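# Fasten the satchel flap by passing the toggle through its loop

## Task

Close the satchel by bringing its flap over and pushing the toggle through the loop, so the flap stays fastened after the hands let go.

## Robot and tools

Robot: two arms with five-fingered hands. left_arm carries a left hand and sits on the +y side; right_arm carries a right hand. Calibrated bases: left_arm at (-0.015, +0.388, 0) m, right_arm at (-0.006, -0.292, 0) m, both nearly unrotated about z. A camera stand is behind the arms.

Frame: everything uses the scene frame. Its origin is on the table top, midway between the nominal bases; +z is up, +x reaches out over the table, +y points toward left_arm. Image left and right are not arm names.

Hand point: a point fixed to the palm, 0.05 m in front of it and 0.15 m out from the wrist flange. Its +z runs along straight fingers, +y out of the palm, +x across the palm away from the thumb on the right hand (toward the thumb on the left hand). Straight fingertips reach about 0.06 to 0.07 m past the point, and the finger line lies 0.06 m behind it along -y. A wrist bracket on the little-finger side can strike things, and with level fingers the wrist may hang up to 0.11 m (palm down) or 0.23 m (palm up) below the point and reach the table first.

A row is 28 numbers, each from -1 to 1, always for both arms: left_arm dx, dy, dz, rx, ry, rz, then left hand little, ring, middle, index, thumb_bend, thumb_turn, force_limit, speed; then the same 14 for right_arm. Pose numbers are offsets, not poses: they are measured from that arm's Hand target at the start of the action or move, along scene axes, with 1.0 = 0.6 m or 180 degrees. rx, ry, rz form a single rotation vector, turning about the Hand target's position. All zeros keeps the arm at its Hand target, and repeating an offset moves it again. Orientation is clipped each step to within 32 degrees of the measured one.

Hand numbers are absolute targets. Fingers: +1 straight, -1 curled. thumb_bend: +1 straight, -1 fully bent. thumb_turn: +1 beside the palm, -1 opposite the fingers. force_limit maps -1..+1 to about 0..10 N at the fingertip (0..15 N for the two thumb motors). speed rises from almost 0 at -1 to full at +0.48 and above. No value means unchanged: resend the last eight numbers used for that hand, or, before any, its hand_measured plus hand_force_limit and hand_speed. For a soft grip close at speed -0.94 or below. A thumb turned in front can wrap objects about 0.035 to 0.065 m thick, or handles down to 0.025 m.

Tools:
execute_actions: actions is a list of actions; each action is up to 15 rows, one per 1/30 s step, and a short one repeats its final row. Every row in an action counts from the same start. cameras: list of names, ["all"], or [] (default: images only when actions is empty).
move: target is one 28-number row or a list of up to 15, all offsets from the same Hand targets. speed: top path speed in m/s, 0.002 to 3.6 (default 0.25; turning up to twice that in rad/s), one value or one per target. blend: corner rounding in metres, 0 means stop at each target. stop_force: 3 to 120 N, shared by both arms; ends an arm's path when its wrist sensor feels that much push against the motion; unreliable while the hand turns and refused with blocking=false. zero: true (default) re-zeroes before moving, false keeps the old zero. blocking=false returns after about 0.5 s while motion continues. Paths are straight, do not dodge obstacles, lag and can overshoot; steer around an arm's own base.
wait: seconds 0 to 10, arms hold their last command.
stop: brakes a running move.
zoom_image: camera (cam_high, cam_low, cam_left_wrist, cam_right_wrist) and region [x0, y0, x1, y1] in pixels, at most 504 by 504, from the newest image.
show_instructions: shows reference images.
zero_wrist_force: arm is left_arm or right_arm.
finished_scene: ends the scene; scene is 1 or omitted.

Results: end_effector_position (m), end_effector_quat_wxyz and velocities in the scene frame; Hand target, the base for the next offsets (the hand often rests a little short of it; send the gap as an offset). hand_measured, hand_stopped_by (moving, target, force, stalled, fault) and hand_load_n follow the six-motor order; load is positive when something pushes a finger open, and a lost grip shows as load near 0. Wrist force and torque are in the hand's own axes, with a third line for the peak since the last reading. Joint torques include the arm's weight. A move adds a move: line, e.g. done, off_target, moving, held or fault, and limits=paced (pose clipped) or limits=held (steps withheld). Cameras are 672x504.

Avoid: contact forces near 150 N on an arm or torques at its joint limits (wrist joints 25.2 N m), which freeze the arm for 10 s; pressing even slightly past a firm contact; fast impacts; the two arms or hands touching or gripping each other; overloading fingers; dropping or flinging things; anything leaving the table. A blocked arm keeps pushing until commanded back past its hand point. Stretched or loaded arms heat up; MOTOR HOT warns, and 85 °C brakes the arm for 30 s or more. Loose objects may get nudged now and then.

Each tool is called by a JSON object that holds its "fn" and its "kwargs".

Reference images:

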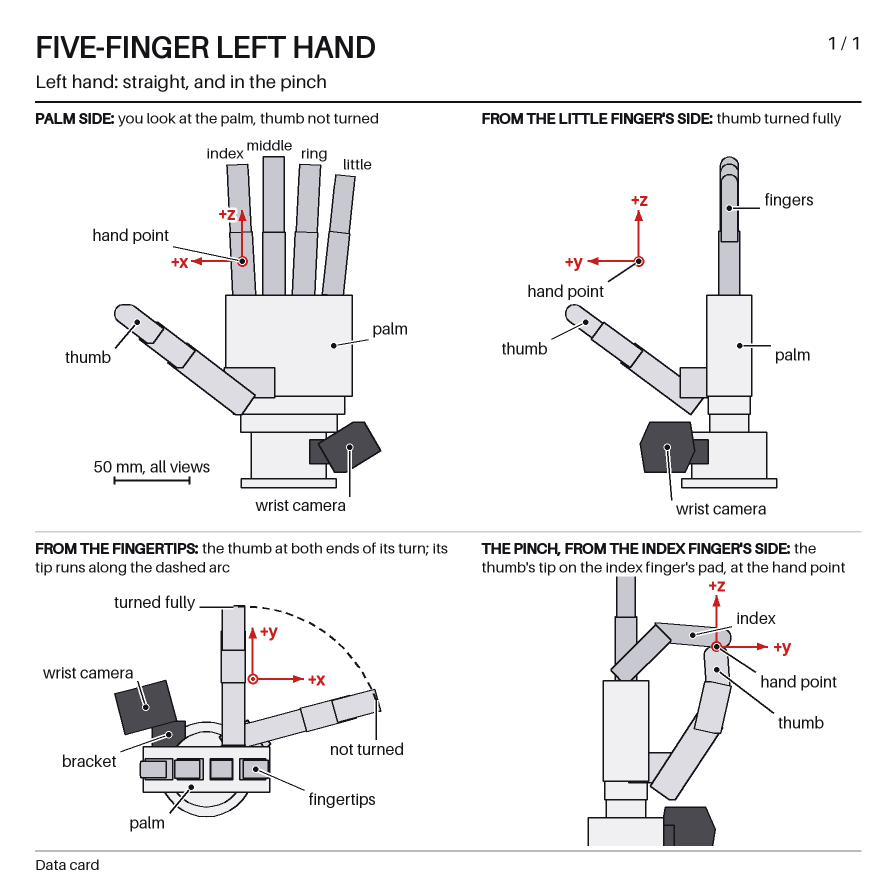

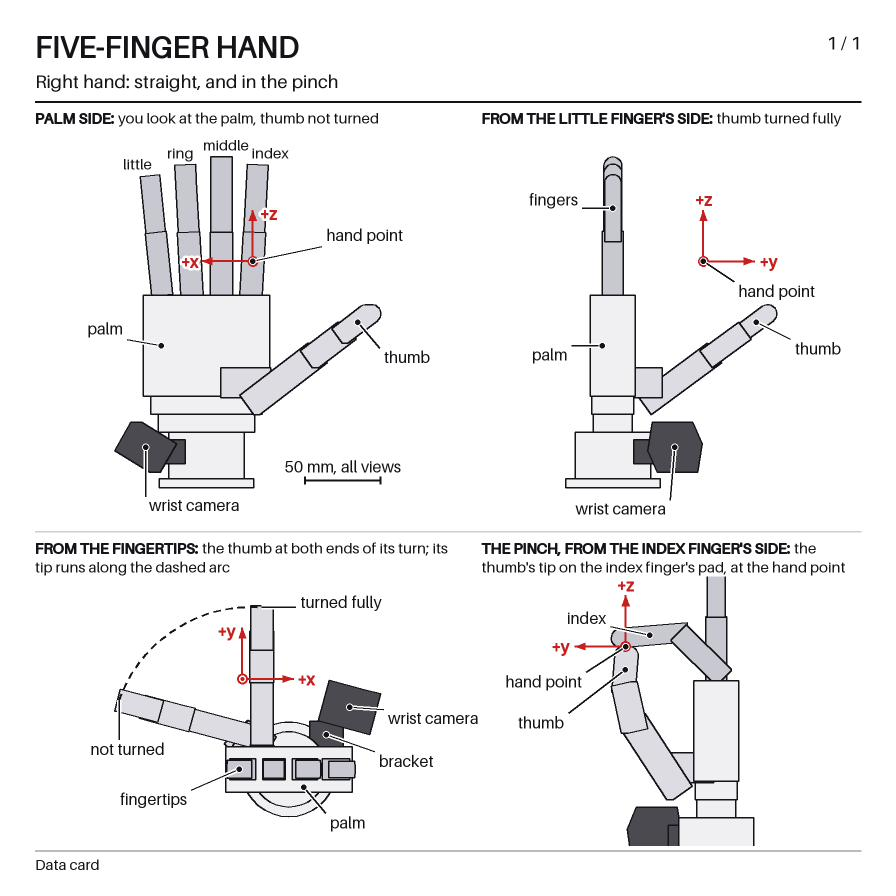

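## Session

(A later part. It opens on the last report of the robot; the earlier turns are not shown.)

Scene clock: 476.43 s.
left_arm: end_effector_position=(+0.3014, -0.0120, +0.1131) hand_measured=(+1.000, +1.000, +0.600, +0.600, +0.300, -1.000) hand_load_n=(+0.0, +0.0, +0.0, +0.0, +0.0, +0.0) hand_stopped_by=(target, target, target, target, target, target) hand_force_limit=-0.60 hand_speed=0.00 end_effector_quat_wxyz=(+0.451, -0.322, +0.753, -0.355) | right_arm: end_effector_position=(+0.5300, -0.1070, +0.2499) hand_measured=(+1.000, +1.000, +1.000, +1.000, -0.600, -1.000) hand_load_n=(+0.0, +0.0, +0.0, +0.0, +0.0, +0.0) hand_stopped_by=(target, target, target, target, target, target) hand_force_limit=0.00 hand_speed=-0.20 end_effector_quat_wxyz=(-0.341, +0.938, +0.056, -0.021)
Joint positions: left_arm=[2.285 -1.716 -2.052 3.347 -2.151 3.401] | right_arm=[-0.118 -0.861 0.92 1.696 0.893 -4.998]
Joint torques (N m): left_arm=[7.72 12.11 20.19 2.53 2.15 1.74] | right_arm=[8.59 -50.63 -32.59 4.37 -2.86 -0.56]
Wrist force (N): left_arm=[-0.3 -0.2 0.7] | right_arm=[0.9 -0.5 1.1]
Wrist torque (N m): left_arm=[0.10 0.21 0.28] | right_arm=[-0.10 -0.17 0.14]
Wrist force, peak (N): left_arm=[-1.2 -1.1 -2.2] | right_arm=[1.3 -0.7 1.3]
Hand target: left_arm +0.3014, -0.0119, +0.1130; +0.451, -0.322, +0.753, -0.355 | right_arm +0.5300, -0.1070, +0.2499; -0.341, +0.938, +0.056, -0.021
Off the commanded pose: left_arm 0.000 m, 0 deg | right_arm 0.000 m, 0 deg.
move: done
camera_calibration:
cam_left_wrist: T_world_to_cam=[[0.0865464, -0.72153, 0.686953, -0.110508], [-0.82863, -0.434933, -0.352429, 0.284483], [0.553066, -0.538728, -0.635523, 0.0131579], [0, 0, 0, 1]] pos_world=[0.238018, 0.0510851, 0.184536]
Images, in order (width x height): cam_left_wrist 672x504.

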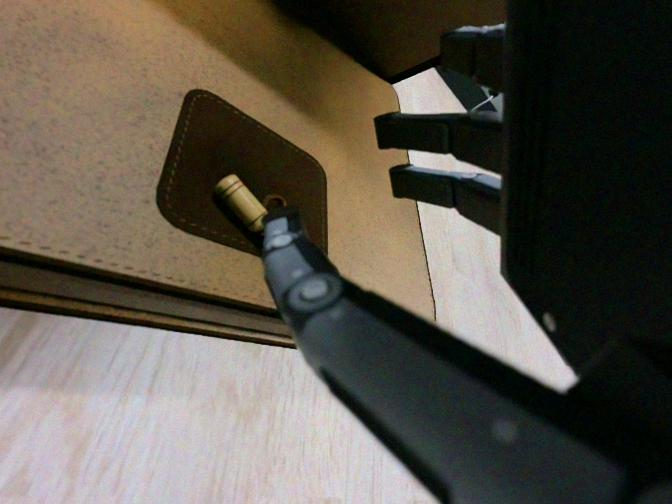

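{"fn": "move", "kwargs": {"target": [0.0243,0.012,0.035, 0,0,-0.0833, 1, 1, 0.4, 0.4, 0.3, -1, -0.6, 0, 0,0,0,0,0,0, 1,1,1,1,-0.6,-1,0,-0.2], "speed": 0.1, "cameras": ["cam_left_wrist","cam_high"]}}

{"fn": "zoom_image", "kwargs": {"camera": "cam_left_wrist", "region": [50, 80, 350, 380]}}

{"fn": "zoom_image", "kwargs": {"camera": "cam_high", "region": [300, 130, 420, 230]}}

Scene clock: 483.97 s.
left_arm: end_effector_position=(+0.3159, -0.0047, +0.1340) hand_measured=(+1.000, +1.000, +0.400, +0.400, +0.300, -1.000) hand_load_n=(+0.0, +0.0, +0.0, +0.0, +0.0, +0.0) hand_stopped_by=(target, target, target, target, target, target) hand_force_limit=-0.60 hand_speed=0.00 end_effector_quat_wxyz=(+0.401, -0.221, +0.789, -0.410) | right_arm: end_effector_position=(+0.5300, -0.1070, +0.2499) hand_measured=(+1.000, +1.000, +1.000, +1.000, -0.600, -1.000) hand_load_n=(+0.0, +0.0, +0.0, +0.0, +0.0, +0.0) hand_stopped_by=(target, target, target, target, target, target) hand_force_limit=0.00 hand_speed=-0.20 end_effector_quat_wxyz=(-0.341, +0.938, +0.056, -0.021)
Joint positions: left_arm=[2.495 -1.566 -2.143 3.357 -1.713 3.589] | right_arm=[-0.118 -0.861 0.92 1.696 0.893 -4.998]
Joint torques (N m): left_arm=[-4.61 6.32 28.3 2.43 -0.45 -1.16] | right_arm=[7.84 -50.08 -31.87 4.65 -2.84 -0.6]
Wrist force (N): left_arm=[-0.4 0.1 0.1] | right_arm=[1.2 -0.6 1.3]
Wrist torque (N m): left_arm=[0.11 0.23 0.38] | right_arm=[-0.13 -0.21 0.15]
Wrist force, peak (N): left_arm=[-0.3 -0.3 0.8] | right_arm=[1.1 -0.7 1.5]
Hand target: left_arm +0.3160, -0.0047, +0.1340; +0.401, -0.221, +0.789, -0.410 | right_arm +0.5300, -0.1070, +0.2499; -0.341, +0.938, +0.056, -0.021
Off the commanded pose: left_arm 0.000 m, 0 deg | right_arm 0.000 m, 0 deg.
move: done
camera_calibration:
cam_left_wrist: T_world_to_cam=[[-0.102922, -0.719596, 0.686723, -0.0608934], [-0.91297, -0.205703, -0.35238, 0.334763], [0.394832, -0.663225, -0.635798, 0.0718078], [0, 0, 0, 1]] pos_world=[0.27101, 0.0726679, 0.205436]
Images, in order (width x height): cam_high 672x504, cam_left_wrist 672x504.

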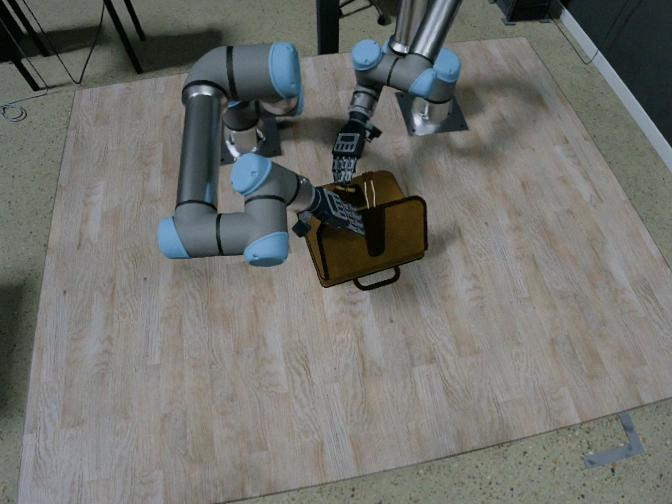

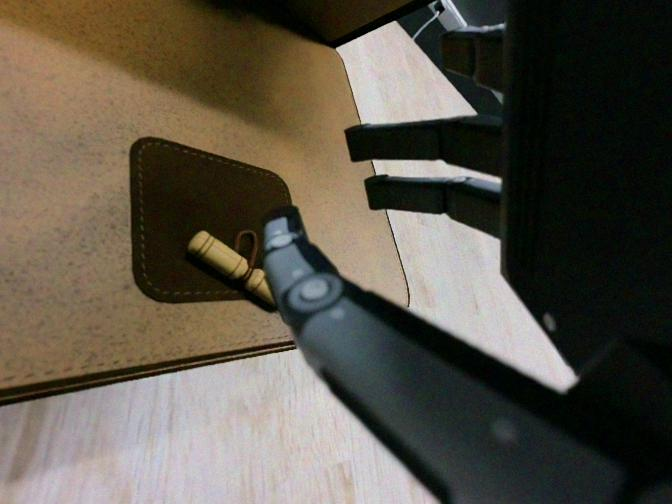

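Scaled by 1.680.

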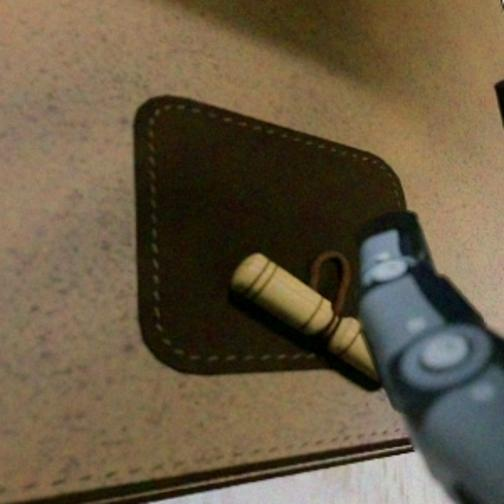

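Scaled by 4.200.

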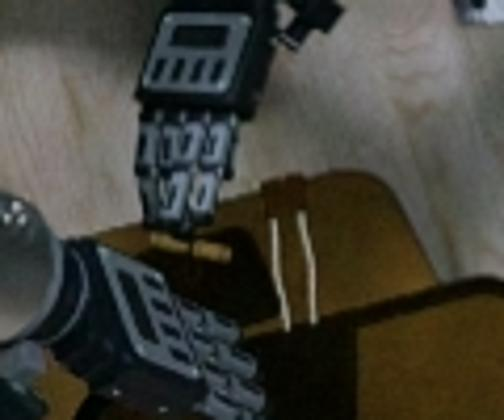

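{"fn": "zoom_image", "kwargs": {"camera": "cam_high", "region": [290, 140, 450, 300]}}

Scaled by 3.150.

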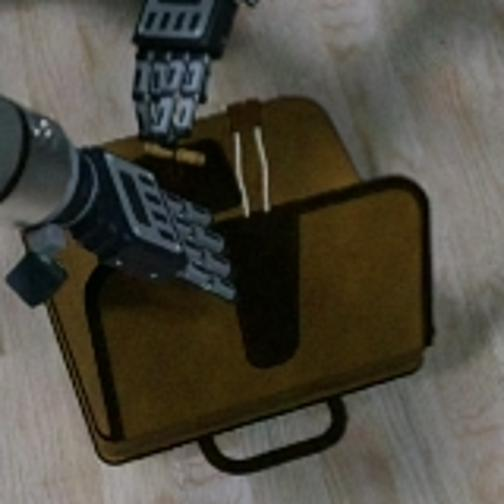

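{"fn": "move", "kwargs": {"target": [[0.0037,-0.0137,-0.0967, 0,0,0.0333, 1, 1, 0.4, 0.4, 0.3, -1, -0.5, -0.2, 0,0,0,0,0,0, 1,1,1,1,-0.6,-1,0,-0.2],[0.0037,-0.0137,-0.0967, 0,0,0.0333, 1, 1, -0.2, -0.2, 0.3, -1, -0.5, -0.7, 0,0,0,0,0,0, 1,1,1,1,-0.6,-1,0,-0.2]], "speed": [0.08,0.05], "cameras": ["cam_left_wrist"]}}

{"fn": "zoom_image", "kwargs": {"camera": "cam_left_wrist", "region": [150, 100, 400, 350]}}

Scene clock: 497.57 s.
left_arm: end_effector_position=(+0.3182, -0.0130, +0.0760) hand_measured=(+1.000, +1.000, -0.198, -0.200, +0.302, -1.000) hand_load_n=(+0.0, +0.0, +2.5, +2.5, +4.5, +0.0) hand_stopped_by=(target, target, force, target, target, target) hand_force_limit=-0.50 hand_speed=-0.70 end_effector_quat_wxyz=(+0.422, -0.262, +0.776, -0.389) | right_arm: end_effector_position=(+0.5300, -0.1070, +0.2499) hand_measured=(+1.000, +1.000, +1.000, +1.000, -0.600, -1.000) hand_load_n=(+0.0, +0.0, +0.0, +0.0, +0.0, +0.0) hand_stopped_by=(target, target, target, target, target, target) hand_force_limit=0.00 hand_speed=-0.20 end_effector_quat_wxyz=(-0.341, +0.938, +0.056, -0.021)
Joint positions: left_arm=[2.41 -1.724 -2.158 3.513 -1.891 3.521] | right_arm=[-0.118 -0.861 0.92 1.696 0.893 -4.998]
Joint torques (N m): left_arm=[6.21 27.1 22.56 1.96 -2.87 1.54] | right_arm=[8.84 -49.53 -32.49 4.36 -2.96 -0.57]
Wrist force (N): left_arm=[-0.5 -0.4 0.5] | right_arm=[1.2 -0.7 1.1]
Wrist torque (N m): left_arm=[0.09 0.23 0.31] | right_arm=[-0.13 -0.21 0.15]
Wrist force, peak (N): left_arm=[-0.6 -0.4 0.7] | right_arm=[1.0 -0.7 1.5]
Hand target: left_arm +0.3182, -0.0130, +0.0760; +0.422, -0.262, +0.776, -0.389 | right_arm +0.5300, -0.1070, +0.2499; -0.341, +0.938, +0.056, -0.021
Off the commanded pose: left_arm 0.000 m, 0 deg | right_arm 0.000 m, 0 deg.
move: done
camera_calibration:
cam_left_wrist: T_world_to_cam=[[-0.0273559, -0.726352, 0.686778, -0.0509999], [-0.886547, -0.299782, -0.35237, 0.304943], [0.461829, -0.6185, -0.635745, 0.00779811], [0, 0, 0, 1]] pos_world=[0.26535, 0.0591958, 0.147436]
Images, in order (width x height): cam_left_wrist 672x504.

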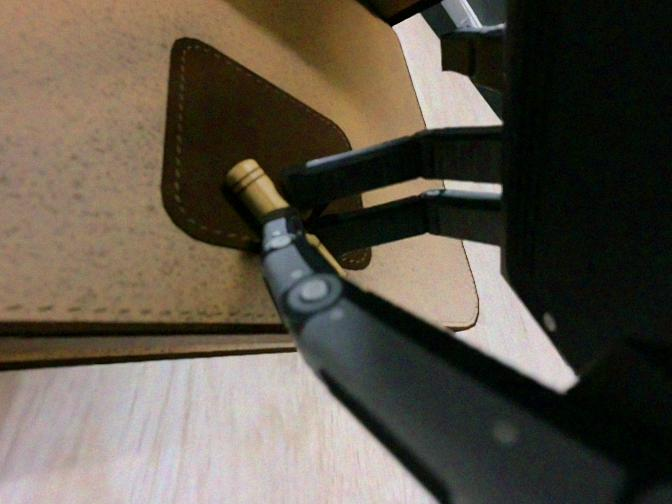

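Scaled by 2.016.

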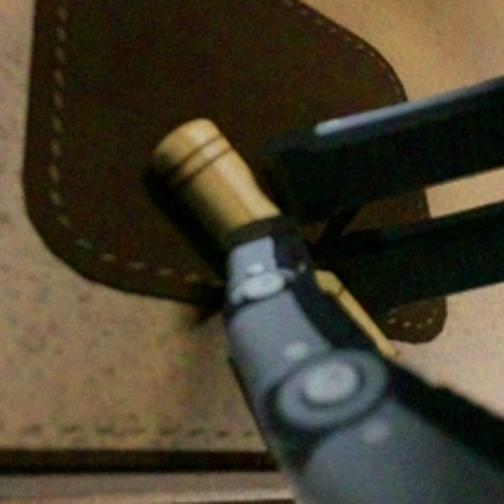

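{"fn": "move", "kwargs": {"target": [[0,0,0.03, 0,0,0, 1, 1, -0.2, -0.2, 0.3, -1, -0.5, -0.7, 0,0,0,0,0,0, 1,1,1,1,-0.6,-1,0,-0.2],[0.0578,0.0398,0.0267, 0,0,-0.3183, 1, 1, -0.2, -0.2, 0.3, -1, -0.5, -0.7, 0,0,0,0,0,0, 1,1,1,1,-0.6,-1,0,-0.2]], "speed": [0.05,0.15], "cameras": ["cam_left_wrist"]}}

{"fn": "zoom_image", "kwargs": {"camera": "cam_left_wrist", "region": [150, 100, 400, 350]}}

Scene clock: 505.07 s.
left_arm: end_effector_position=(+0.3530, +0.0109, +0.0920) hand_measured=(+1.000, +1.000, -0.198, -0.200, +0.302, -1.000) hand_load_n=(+0.0, +0.0, +2.5, +2.0, +4.5, +0.5) hand_stopped_by=(target, target, force, target, target, target) hand_force_limit=-0.50 hand_speed=-0.70 end_effector_quat_wxyz=(+0.184, +0.142, +0.807, -0.543) | right_arm: end_effector_position=(+0.5300, -0.1070, +0.2499) hand_measured=(+1.000, +1.000, +1.000, +1.000, -0.600, -1.000) hand_load_n=(+0.0, +0.0, +0.0, +0.0, +0.5, +0.0) hand_stopped_by=(target, target, target, target, target, target) hand_force_limit=0.00 hand_speed=-0.20 end_effector_quat_wxyz=(-0.341, +0.938, +0.056, -0.021)
Joint positions: left_arm=[3.07 -1.913 -1.972 2.915 -0.427 4.567] | right_arm=[-0.118 -0.861 0.92 1.696 0.893 -4.998]
Joint torques (N m): left_arm=[-9.47 32.3 3.87 -2.11 -0.51 1.67] | right_arm=[8.22 -49.68 -32.61 4.39 -2.85 -0.68]
Wrist force (N): left_arm=[-0.1 0.1 0.8] | right_arm=[0.9 -0.7 1.2]
Wrist torque (N m): left_arm=[0.06 0.19 0.38] | right_arm=[-0.14 -0.17 0.13]
Wrist force, peak (N): left_arm=[-0.6 -0.9 0.6] | right_arm=[1.0 -0.4 1.6]
Hand target: left_arm +0.3529, +0.0109, +0.0920; +0.184, +0.142, +0.807, -0.543 | right_arm +0.5300, -0.1070, +0.2499; -0.341, +0.938, +0.056, -0.021
Off the commanded pose: left_arm 0.000 m, 0 deg | right_arm 0.000 m, 0 deg.
move: done
camera_calibration:
cam_left_wrist: T_world_to_cam=[[-0.625905, -0.36953, 0.686798, 0.163721], [-0.731383, 0.583868, -0.352388, 0.284212], [-0.270781, -0.722874, -0.635713, 0.276425], [0, 0, 0, 1]] pos_world=[0.385192, 0.0943781, 0.163436]
Images, in order (width x height): cam_left_wrist 672x504.

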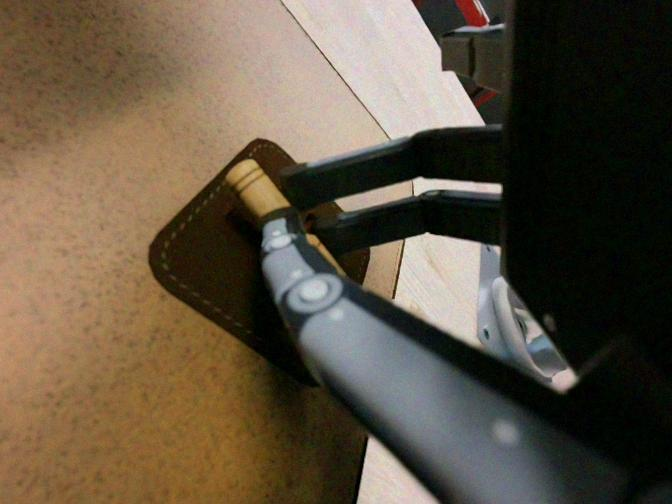

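Scaled by 2.016.

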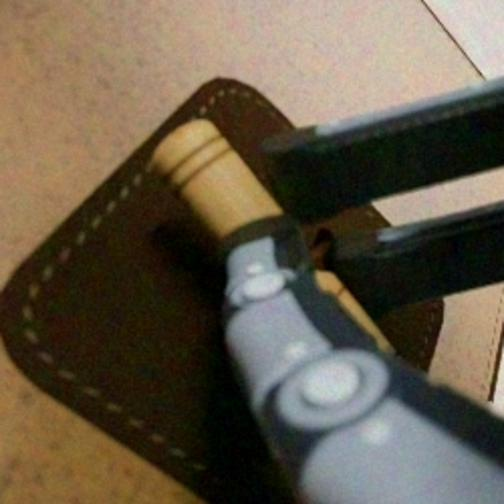

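{"fn": "move", "kwargs": {"target": [0.0033,-0.0025,-0.0262, 0,0,0, 1, 1, -0.2, -0.2, 0.3, -1, -0.5, -0.7, 0,0,0,0,0,0, 1,1,1,1,-0.6,-1,0,-0.2], "speed": 0.03, "stop_force": 3, "cameras": ["cam_left_wrist"]}}

Scene clock: 512.10 s.
left_arm: end_effector_position=(+0.3549, +0.0094, +0.0763) hand_measured=(+1.000, +1.000, -0.198, -0.200, +0.302, -1.000) hand_load_n=(-0.5, +0.0, +2.5, +2.5, +5.0, +0.0) hand_stopped_by=(target, target, force, target, target, target) hand_force_limit=-0.50 hand_speed=-0.70 end_effector_quat_wxyz=(+0.184, +0.142, +0.807, -0.543) | right_arm: end_effector_position=(+0.5300, -0.1070, +0.2499) hand_measured=(+1.000, +1.000, +1.000, +1.000, -0.600, -1.000) hand_load_n=(+0.0, -0.5, +0.0, +0.0, +0.0, +0.0) hand_stopped_by=(target, target, target, target, target, target) hand_force_limit=0.00 hand_speed=-0.20 end_effector_quat_wxyz=(-0.341, +0.938, +0.056, -0.021)
Joint positions: left_arm=[3.066 -1.944 -1.978 2.959 -0.429 4.56] | right_arm=[-0.118 -0.861 0.92 1.696 0.893 -4.998]
Joint torques (N m): left_arm=[5.89 37.65 23.13 -4.19 1.69 1.89] | right_arm=[7.38 -49.03 -32.59 4.37 -2.77 -0.67]
Wrist force (N): left_arm=[0.1 0.1 0.8] | right_arm=[0.8 -0.6 1.2]
Wrist torque (N m): left_arm=[0.06 0.15 0.38] | right_arm=[-0.11 -0.16 0.14]
Wrist force, peak (N): left_arm=[0.1 0.4 1.1] | right_arm=[1.0 -0.7 1.5]
Hand target: left_arm +0.3549, +0.0094, +0.0763; +0.184, +0.142, +0.807, -0.543 | right_arm +0.5300, -0.1070, +0.2499; -0.341, +0.938, +0.056, -0.021
Off the commanded pose: left_arm 0.000 m, 0 deg | right_arm 0.000 m, 0 deg.
move: done
camera_calibration:
cam_left_wrist: T_world_to_cam=[[-0.625971, -0.369453, 0.686779, 0.17516], [-0.731285, 0.584, -0.352373, 0.280892], [-0.270893, -0.722806, -0.635742, 0.265915], [0, 0, 0, 1]] pos_world=[0.387092, 0.0928775, 0.147736]
Images, in order (width x height): cam_left_wrist 672x504.

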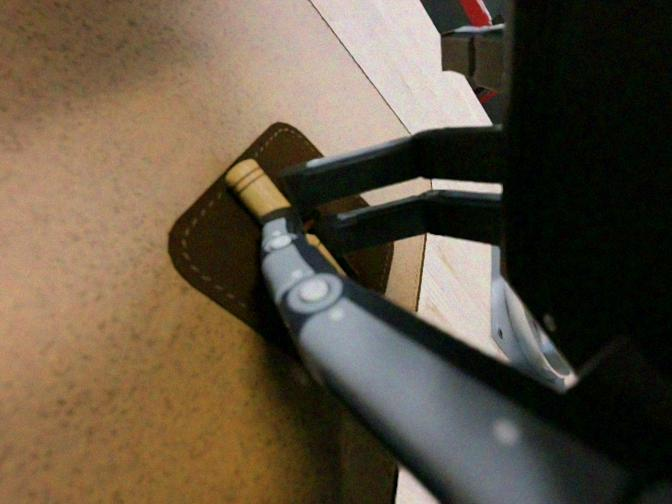

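{"fn": "move", "kwargs": {"target": [0, 0, 0, 0,0,0, 1, 1, -0.16, -0.16, 0.3, -1, -0.5, -0.9, 0,0,0,0,0,0, 1,1,1,1,-0.6,-1,0,-0.2], "speed": 0.05, "cameras": ["cam_left_wrist"]}}

{"fn": "zoom_image", "kwargs": {"camera": "cam_left_wrist", "region": [150, 100, 400, 350]}}

Scene clock: 514.37 s.
left_arm: end_effector_position=(+0.3549, +0.0094, +0.0763) hand_measured=(+1.000, +1.000, -0.160, -0.160, +0.300, -1.000) hand_load_n=(+0.0, +0.0, +0.0, +0.0, +0.0, +0.0) hand_stopped_by=(target, target, target, target, target, target) hand_force_limit=-0.50 hand_speed=-0.90 end_effector_quat_wxyz=(+0.184, +0.142, +0.807, -0.543) | right_arm: end_effector_position=(+0.5300, -0.1070, +0.2499) hand_measured=(+1.000, +1.000, +1.000, +1.000, -0.600, -1.000) hand_load_n=(+0.0, +0.0, +0.0, +0.0, +0.0, +0.0) hand_stopped_by=(target, target, target, target, target, target) hand_force_limit=0.00 hand_speed=-0.20 end_effector_quat_wxyz=(-0.341, +0.938, +0.056, -0.021)
Joint positions: left_arm=[3.066 -1.944 -1.978 2.959 -0.429 4.56] | right_arm=[-0.118 -0.861 0.92 1.696 0.893 -4.998]
Joint torques (N m): left_arm=[6.07 37.33 23.38 -3.96 3.97 1.82] | right_arm=[7.7 -48.78 -31.64 4.26 -2.78 -0.65]
Wrist force (N): left_arm=[-0.2 0.3 0.9] | right_arm=[0.8 -0.5 1.3]
Wrist torque (N m): left_arm=[0.08 0.20 0.36] | right_arm=[-0.10 -0.16 0.14]
Wrist force, peak (N): left_arm=[0.1 0.5 1.0] | right_arm=[1.1 -0.5 1.5]
Hand target: left_arm +0.3549, +0.0094, +0.0763; +0.184, +0.142, +0.807, -0.543 | right_arm +0.5300, -0.1070, +0.2499; -0.341, +0.938, +0.056, -0.021
Off the commanded pose: left_arm 0.000 m, 0 deg | right_arm 0.000 m, 0 deg.
move: done
camera_calibration:
cam_left_wrist: T_world_to_cam=[[-0.626021, -0.369413, 0.686755, 0.175179], [-0.731242, 0.584025, -0.35242, 0.280881], [-0.270893, -0.722806, -0.635742, 0.265915], [0, 0, 0, 1]] pos_world=[0.387092, 0.0928774, 0.147736]
Images, in order (width x height): cam_left_wrist 672x504.

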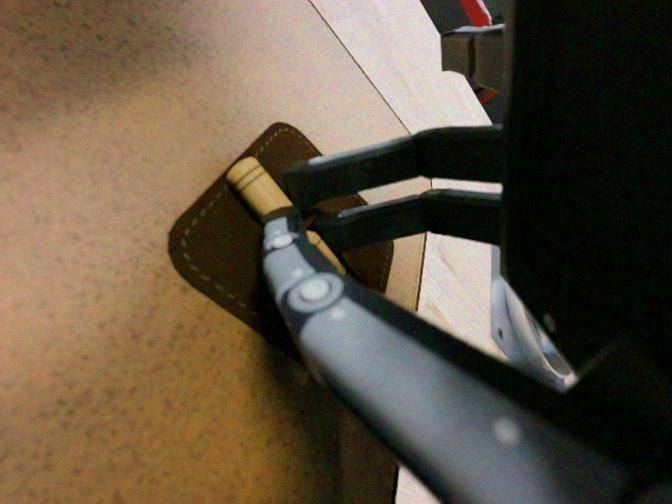

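Scaled by 2.016.

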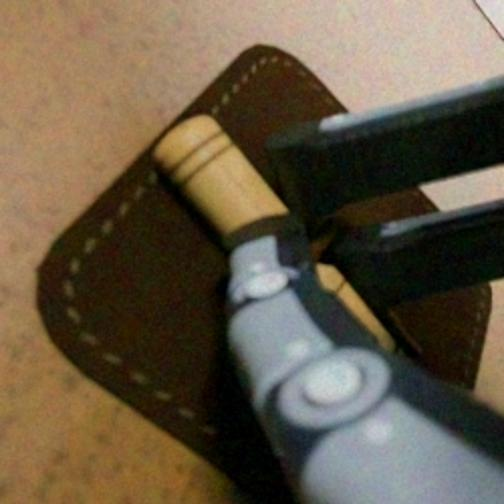

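{"fn": "move", "kwargs": {"target": [0, 0, 0.06, 0,0,0, 1, 1, -0.16, -0.16, 0.3, -1, -0.5, -0.9, 0,0,0,0,0,0, 1,1,1,1,-0.6,-1,0,-0.2], "speed": 0.04, "cameras": ["cam_left_wrist"]}}

{"fn": "zoom_image", "kwargs": {"camera": "cam_left_wrist", "region": [150, 100, 400, 350]}}

Scene clock: 517.07 s.
left_arm: end_effector_position=(+0.3549, +0.0094, +0.1125) hand_measured=(+1.000, +1.000, -0.160, -0.160, +0.300, -1.000) hand_load_n=(+0.0, +0.0, +0.0, -0.5, +0.0, +0.0) hand_stopped_by=(target, target, target, target, target, target) hand_force_limit=-0.50 hand_speed=-0.90 end_effector_quat_wxyz=(+0.184, +0.142, +0.807, -0.543) end_effector_velocity=(+0.001, +0.000, -0.002) end_effector_angular_velocity=(+0.000, -0.003, -0.001) | right_arm: end_effector_position=(+0.5300, -0.1070, +0.2499) hand_measured=(+1.000, +1.000, +1.000, +1.000, -0.600, -1.000) hand_load_n=(+0.0, +0.0, +0.0, +0.0, +0.0, +0.0) hand_stopped_by=(target, target, target, target, target, target) hand_force_limit=0.00 hand_speed=-0.20 end_effector_quat_wxyz=(-0.341, +0.938, +0.056, -0.021)
Joint positions: left_arm=[3.066 -1.883 -1.945 2.865 -0.429 4.56] | right_arm=[-0.118 -0.861 0.92 1.696 0.893 -4.998]
Joint velocities: left_arm=[0 -0.004 -0.001 0.006 0 0.001] | right_arm=[within noise]
Joint torques (N m): left_arm=[-2.1 14.79 6.16 0.45 2.31 1.5] | right_arm=[7.58 -47.87 -32.38 4.58 -2.86 -0.58]
Wrist force (N): left_arm=[-0.3 0.5 1.1] | right_arm=[0.9 -0.6 1.4]
Wrist torque (N m): left_arm=[0.12 0.21 0.34] | right_arm=[-0.13 -0.17 0.13]
Wrist force, peak (N): left_arm=[-0.1 0.2 1.3] | right_arm=[1.1 -0.7 1.4]
Hand target: left_arm +0.3549, +0.0094, +0.1123; +0.184, +0.142, +0.807, -0.543 | right_arm +0.5300, -0.1070, +0.2499; -0.341, +0.938, +0.056, -0.021
Off the commanded pose: left_arm 0.000 m, 0 deg | right_arm 0.000 m, 0 deg.
move: done
camera_calibration:
cam_left_wrist: T_world_to_cam=[[-0.626068, -0.369458, 0.686688, 0.150416], [-0.731278, 0.583889, -0.352572, 0.293765], [-0.270688, -0.722893, -0.63573, 0.288883], [0, 0, 0, 1]] pos_world=[0.387192, 0.092878, 0.183937]
Images, in order (width x height): cam_left_wrist 672x504.

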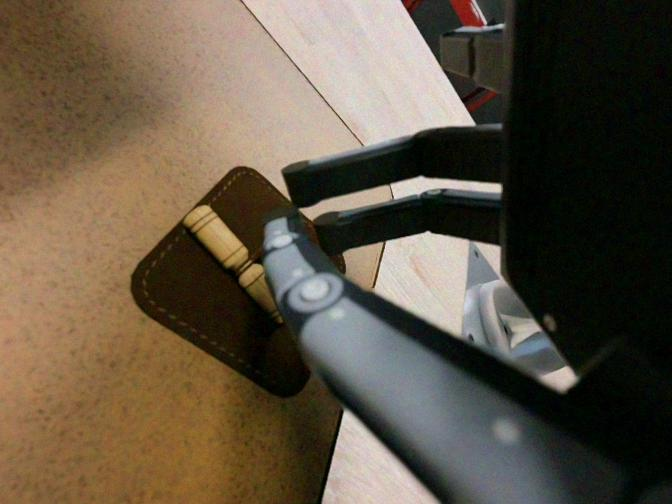

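Scaled by 2.016.

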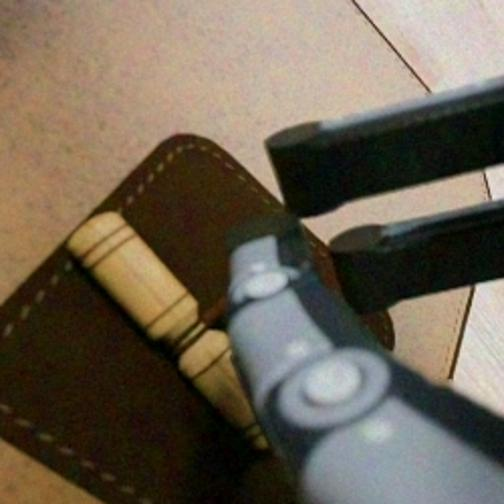

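{"fn": "move", "kwargs": {"target": [[-0.0917,0.2433,0.16, 0,0,0, 1, 1, 0.35, 0.35, 0.3, -1, -0.5, 0, 0.0667,0.0117,0,0,0,0, 1,1,1,1,-0.6,-1,0,-0.2],[-0.0917,0.2433,0.16, 0,0,0, 1, 1, 0.35, 0.35, 0.3, -1, -0.5, 0, -0.001,0.0417,-0.057,0,0,0, 1,1,1,1,-0.6,-1,0,-0.2],[-0.0917,0.2433,0.16, 0,0,0, 1, 1, 0.35, 0.35, 0.3, -1, -0.5, 0, -0.066,0.0417,-0.0978,0,0,0, 1,1,1,1,-0.6,-1,0,-0.2],[-0.0917,0.2433,0.16, 0,0,0, 1, 1, 0.35, 0.35, 0.3, -1, -0.5, 0, -0.1127,0.0417,-0.152,0,0,0, 1,1,1,1,-0.6,-1,0,-0.2],[-0.0917,0.2433,0.16, 0,0,0, 1, 1, 0.35, 0.35, 0.3, -1, -0.5, 0, -0.1333,0.0417,-0.2032,0,0,0, 1,1,1,1,-0.6,-1,0,-0.2]], "speed": [0.15,0.08,0.08,0.08,0.08], "blend": [0.01,0.01,0.01,0.01,0], "cameras": ["all"]}}

{"fn": "zoom_image", "kwargs": {"camera": "cam_left_wrist", "region": [150, 0, 370, 220]}}

{"fn": "zoom_image", "kwargs": {"camera": "cam_high", "region": [300, 140, 420, 240]}}

Scene clock: 527.40 s.
left_arm: end_effector_position=(+0.2998, +0.1554, +0.2083) hand_measured=(+1.000, +1.000, +0.350, +0.350, +0.300, -1.000) hand_load_n=(+0.0, +0.0, +0.0, +0.0, +0.0, +0.0) hand_stopped_by=(target, target, target, target, target, target) hand_force_limit=-0.50 hand_speed=0.00 end_effector_quat_wxyz=(+0.184, +0.142, +0.807, -0.543) | right_arm: end_effector_position=(+0.4500, -0.0820, +0.1280) hand_measured=(+1.000, +1.000, +1.000, +1.000, -0.600, -1.000) hand_load_n=(+0.0, +0.0, +0.0, +0.0, +0.0, +0.0) hand_stopped_by=(target, target, target, target, target, target) hand_force_limit=0.00 hand_speed=-0.20 end_effector_quat_wxyz=(-0.341, +0.938, +0.056, -0.021)
Joint positions: left_arm=[3.58 -1.71 -2.239 1.765 -0.431 5.871] | right_arm=[-0.084 -0.974 1.427 1.275 0.887 -4.955]
Joint torques (N m): left_arm=[5.65 20.99 22.65 -4.72 2.11 1.88] | right_arm=[-3.81 -45.73 -31.15 4.6 -0.32 0.17]
Wrist force (N): left_arm=[-0.3 0.0 0.6] | right_arm=[1.6 -1.1 -0.6]
Wrist torque (N m): left_arm=[0.13 0.19 0.37] | right_arm=[0.02 -0.11 0.22]
Wrist force, peak (N): left_arm=[-0.2 1.0 2.2] | right_arm=[2.3 -0.8 0.2]
Hand target: left_arm +0.2998, +0.1554, +0.2083; +0.184, +0.142, +0.807, -0.543 | right_arm +0.4500, -0.0820, +0.1280; -0.341, +0.938, +0.056, -0.021
Off the commanded pose: left_arm 0.000 m, 0 deg | right_arm 0.000 m, 0 deg.
move: done
camera_calibration:
cam_left_wrist: T_world_to_cam=[[-0.626011, -0.369386, 0.686778, 0.104014], [-0.731258, 0.583983, -0.352457, 0.20194], [-0.270874, -0.722854, -0.635696, 0.440456], [0, 0, 0, 1]] pos_world=[0.332092, 0.238878, 0.279736]
cam_right_wrist: T_world_to_cam=[[0.299221, -0.729548, -0.615002, -0.11712], [-0.779328, -0.558744, 0.283641, 0.273411], [-0.550558, 0.394417, -0.735745, 0.485359], [0, 0, 0, 1]] pos_world=[0.51534, -0.124112, 0.207521]

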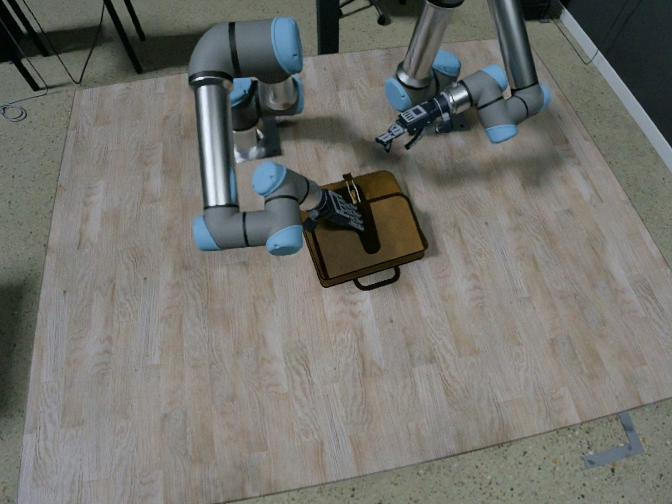

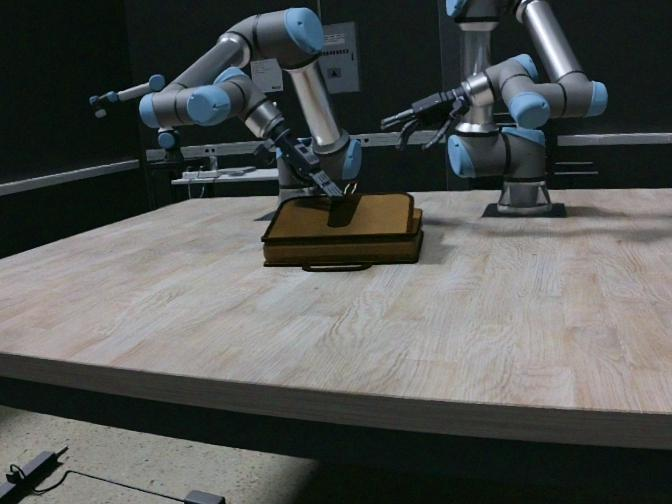

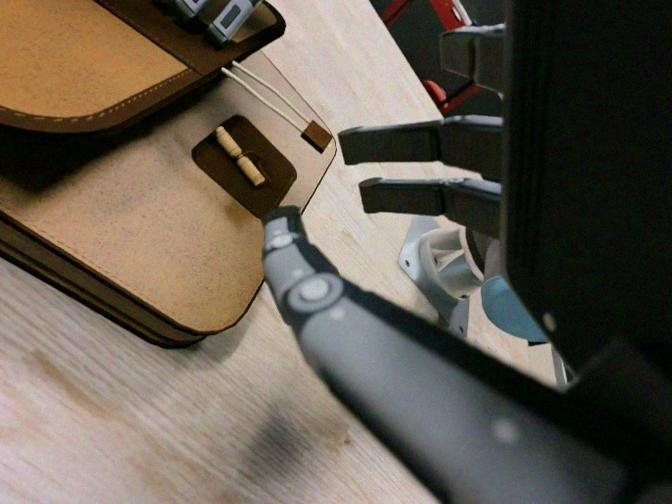

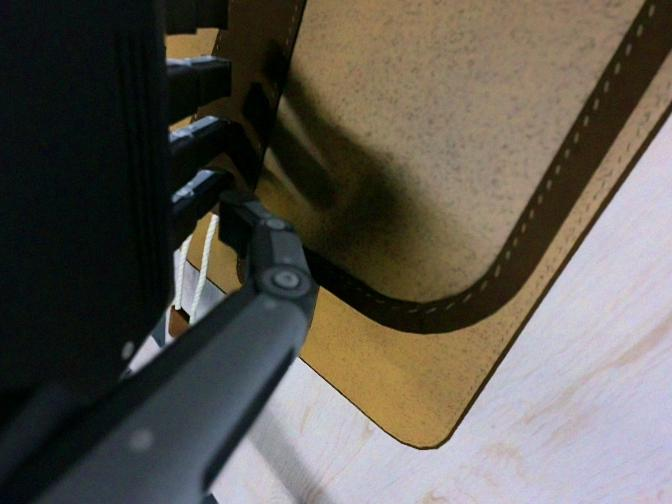

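Scaled by 2.291.

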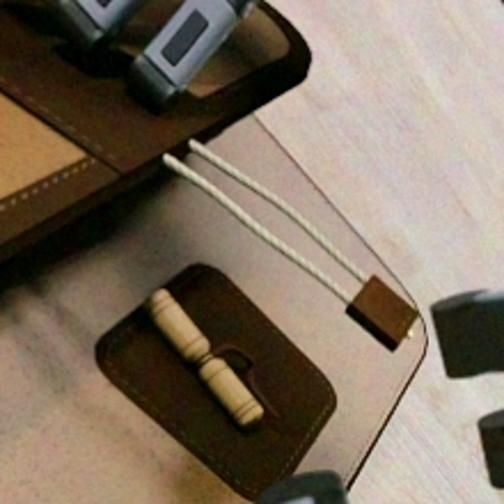

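Scaled by 4.200.

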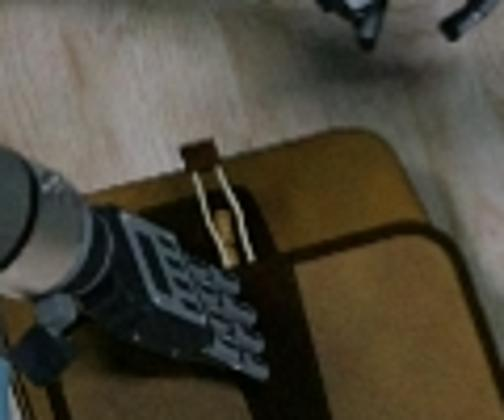

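{"fn": "move", "kwargs": {"target": [[0,0,0, 0,0,0, 1, 1, 1, 1, 0.3, -1, -0.5, 0, 0.0442,0,0.0817,0,0,0, 1,1,1,1,-0.6,-1,0,-0.2],[0.0503,-0.1925,-0.1805, 0,0,0, 1, 1, 1, 1, 0.3, -1, -0.5, 0, 0.0442,0,0.0817,0,0,0, 1,1,1,1,-0.6,-1,0,-0.2],[0.0503,-0.204,-0.218, 0,0,0, 1, 1, 1, 1, 0.3, -1, -0.5, 0, 0.0442,0,0.0817,0,0,0, 1,1,1,1,-0.6,-1,0,-0.2]], "speed": [0.1,0.2,0.06], "cameras": ["cam_left_wrist","cam_high"]}}

{"fn": "zoom_image", "kwargs": {"camera": "cam_left_wrist", "region": [150, 100, 400, 350]}}

Scene clock: 546.23 s.
left_arm: end_effector_position=(+0.3299, +0.0330, +0.0774) hand_measured=(+1.000, +1.000, +1.000, +1.000, +0.300, -1.000) hand_load_n=(+0.0, +0.0, +0.0, +0.0, +0.0, +0.0) hand_stopped_by=(target, target, target, target, target, target) hand_force_limit=-0.50 hand_speed=0.00 end_effector_quat_wxyz=(+0.184, +0.142, +0.807, -0.543) | right_arm: end_effector_position=(+0.4765, -0.0820, +0.1770) hand_measured=(+1.000, +1.000, +1.000, +1.000, -0.600, -1.000) hand_load_n=(+0.0, +0.0, +0.0, +0.0, +0.0, +0.0) hand_stopped_by=(target, target, target, target, target, target) hand_force_limit=0.00 hand_speed=-0.20 end_effector_quat_wxyz=(-0.341, +0.938, +0.056, -0.021)
Joint positions: left_arm=[3.131 -1.911 -2.065 2.885 -0.396 4.699] | right_arm=[-0.081 -0.958 1.264 1.419 0.887 -4.95]
Joint torques (N m): left_arm=[6.98 35.29 20.81 -3.64 2.46 2.01] | right_arm=[-5.94 -49.76 -15.29 4.2 1.19 -1.04]
Wrist force (N): left_arm=[-0.3 0.3 1.3] | right_arm=[1.7 -1.1 0.5]
Wrist torque (N m): left_arm=[0.11 0.20 0.30] | right_arm=[-0.05 -0.17 0.02]
Wrist force, peak (N): left_arm=[-0.5 1.2 2.1] | right_arm=[2.5 -1.7 0.4]
Hand target: left_arm +0.3300, +0.0330, +0.0775; +0.184, +0.142, +0.807, -0.543 | right_arm +0.4765, -0.0820, +0.1770; -0.341, +0.938, +0.056, -0.021
Off the commanded pose: left_arm 0.000 m, 0 deg | right_arm 0.000 m, 0 deg.
move: done
camera_calibration:
cam_left_wrist: T_world_to_cam=[[-0.625777, -0.369524, 0.686917, 0.167356], [-0.731375, 0.584062, -0.352084, 0.249256], [-0.271098, -0.722719, -0.635753, 0.276893], [0, 0, 0, 1]] pos_world=[0.362093, 0.116377, 0.148835]
Images, in order (width x height): cam_high 672x504, cam_left_wrist 672x504.

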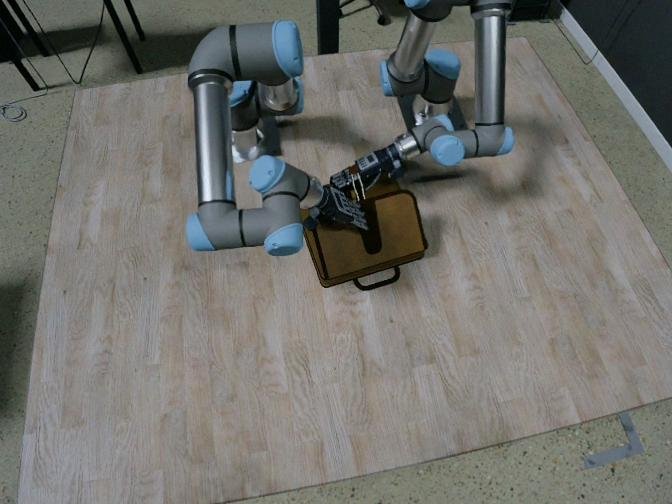

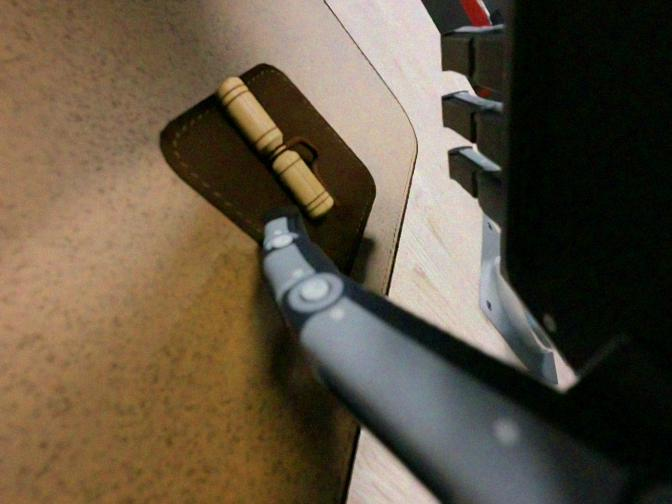

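Scaled by 2.016.

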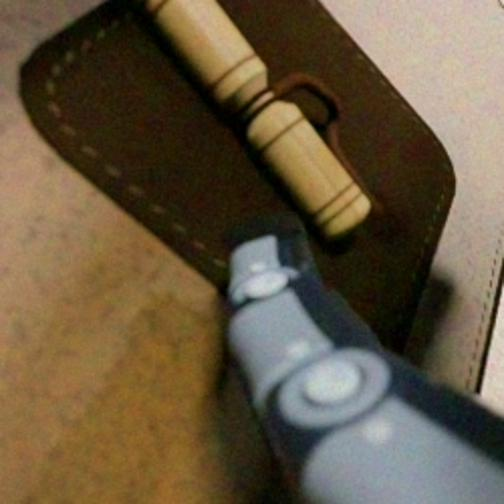

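{"fn": "move", "kwargs": {"target": [0,-0.0383,0, 0,0,0, 1, 1, 1, 1, 0.3, -1, -0.5, 0, 0,0,0,0,0,0, 1,1,1,1,-0.6,-1,0,-0.2], "speed": 0.04, "stop_force": 3, "cameras": ["cam_left_wrist"]}}

{"fn": "zoom_image", "kwargs": {"camera": "cam_left_wrist", "region": [150, 70, 400, 320]}}

Scene clock: 552.37 s.
left_arm: end_effector_position=(+0.3300, +0.0100, +0.0775) hand_measured=(+1.000, +1.000, +1.000, +1.000, +0.300, -1.000) hand_load_n=(+0.0, +0.0, +0.0, +0.0, +0.0, +0.0) hand_stopped_by=(target, target, target, target, target, target) hand_force_limit=-0.50 hand_speed=0.00 end_effector_quat_wxyz=(+0.184, +0.142, +0.807, -0.543) | right_arm: end_effector_position=(+0.4765, -0.0820, +0.1770) hand_measured=(+1.000, +1.000, +1.000, +1.000, -0.600, -1.000) hand_load_n=(+0.0, +0.0, +0.0, +0.0, +0.0, +0.0) hand_stopped_by=(target, target, target, target, target, target) hand_force_limit=0.00 hand_speed=-0.20 end_effector_quat_wxyz=(-0.341, +0.938, +0.056, -0.021)
Joint positions: left_arm=[3.06 -1.895 -2.045 2.987 -0.433 4.548] | right_arm=[-0.081 -0.958 1.264 1.419 0.887 -4.95]
Joint torques (N m): left_arm=[6.69 16.87 2.96 -4.07 4 -1.6] | right_arm=[-5.75 -51.32 -29.34 4.33 0.88 -1.11]
Wrist force (N): left_arm=[-0.3 0.0 0.8] | right_arm=[1.5 -1.2 0.7]
Wrist torque (N m): left_arm=[0.05 0.19 0.24] | right_arm=[-0.07 -0.15 0.00]
Wrist force, peak (N): left_arm=[-0.6 -0.1 1.4] | right_arm=[1.7 -1.3 0.6]
Hand target: left_arm +0.3300, +0.0100, +0.0775; +0.184, +0.142, +0.807, -0.543 | right_arm +0.4765, -0.0820, +0.1770; -0.341, +0.938, +0.056, -0.021
Off the commanded pose: left_arm 0.000 m, 0 deg | right_arm 0.000 m, 0 deg.
move: done
camera_calibration:
cam_left_wrist: T_world_to_cam=[[-0.626037, -0.369458, 0.686715, 0.159067], [-0.731262, 0.583972, -0.352467, 0.262837], [-0.270801, -0.722826, -0.635759, 0.260365], [0, 0, 0, 1]] pos_world=[0.362292, 0.0934776, 0.148936]
Images, in order (width x height): cam_left_wrist 672x504.

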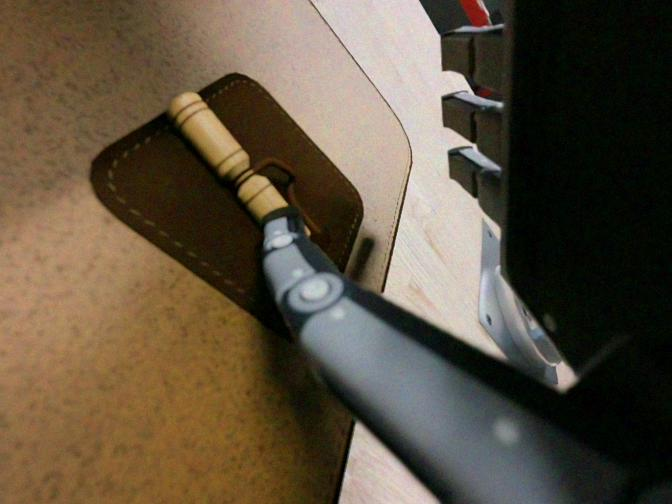

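Scaled by 2.016.

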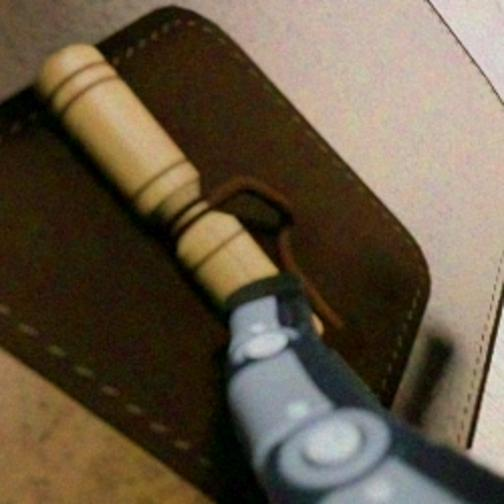

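{"fn": "move", "kwargs": {"target": [0,-0.0058,0, 0,0,0, 1, 1, 1, 1, 0.3, -1, -0.5, 0, 0,0,0,0,0,0, 1,1,1,1,-0.6,-1,0,-0.2], "speed": 0.02, "stop_force": 3, "cameras": ["cam_left_wrist"]}}

{"fn": "zoom_image", "kwargs": {"camera": "cam_left_wrist", "region": [150, 70, 400, 320]}}

Scene clock: 556.60 s.
left_arm: end_effector_position=(+0.3301, +0.0065, +0.0775) hand_measured=(+1.000, +1.000, +1.000, +1.000, +0.300, -1.000) hand_load_n=(+0.0, +0.0, +0.0, +0.0, +0.0, +0.0) hand_stopped_by=(target, target, target, target, target, target) hand_force_limit=-0.50 hand_speed=0.00 end_effector_quat_wxyz=(+0.184, +0.142, +0.807, -0.543) | right_arm: end_effector_position=(+0.4765, -0.0820, +0.1770) hand_measured=(+1.000, +1.000, +1.000, +1.000, -0.600, -1.000) hand_load_n=(+0.0, +0.0, +0.0, +0.0, +0.0, +0.0) hand_stopped_by=(target, target, target, target, target, target) hand_force_limit=0.00 hand_speed=-0.20 end_effector_quat_wxyz=(-0.341, +0.938, +0.056, -0.021)
Joint positions: left_arm=[3.05 -1.894 -2.042 3.001 -0.439 4.528] | right_arm=[-0.081 -0.958 1.264 1.419 0.887 -4.95]
Joint torques (N m): left_arm=[7.32 34.32 5.03 -3.9 3.91 1.88] | right_arm=[-5.83 -50.98 -29.9 4.33 1.01 -1.11]
Wrist force (N): left_arm=[-0.4 0.1 0.7] | right_arm=[1.5 -1.2 0.7]
Wrist torque (N m): left_arm=[0.06 0.22 0.32] | right_arm=[-0.07 -0.14 0.00]
Wrist force, peak (N): left_arm=[-0.6 0.2 1.0] | right_arm=[1.7 -1.3 0.6]
Hand target: left_arm +0.3300, +0.0065, +0.0775; +0.184, +0.142, +0.807, -0.543 | right_arm +0.4765, -0.0820, +0.1770; -0.341, +0.938, +0.056, -0.021
Off the commanded pose: left_arm 0.000 m, 0 deg | right_arm 0.000 m, 0 deg.
move: done
camera_calibration:
cam_left_wrist: T_world_to_cam=[[-0.626037, -0.369458, 0.686715, 0.157774], [-0.731262, 0.583972, -0.352467, 0.264881], [-0.270801, -0.722826, -0.635759, 0.257835], [0, 0, 0, 1]] pos_world=[0.362292, 0.0899776, 0.148936]
Images, in order (width x height): cam_left_wrist 672x504.

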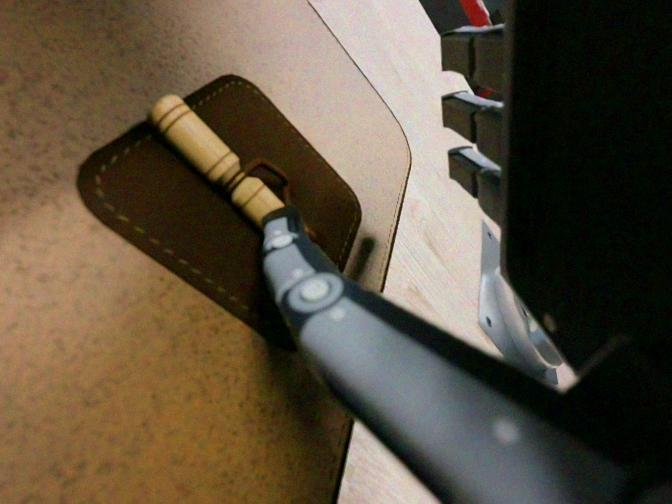

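Scaled by 2.016.

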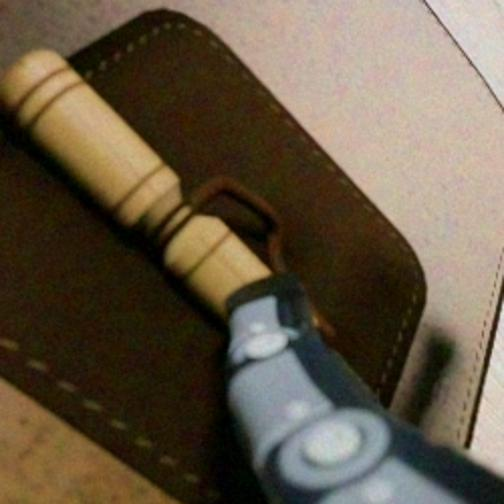

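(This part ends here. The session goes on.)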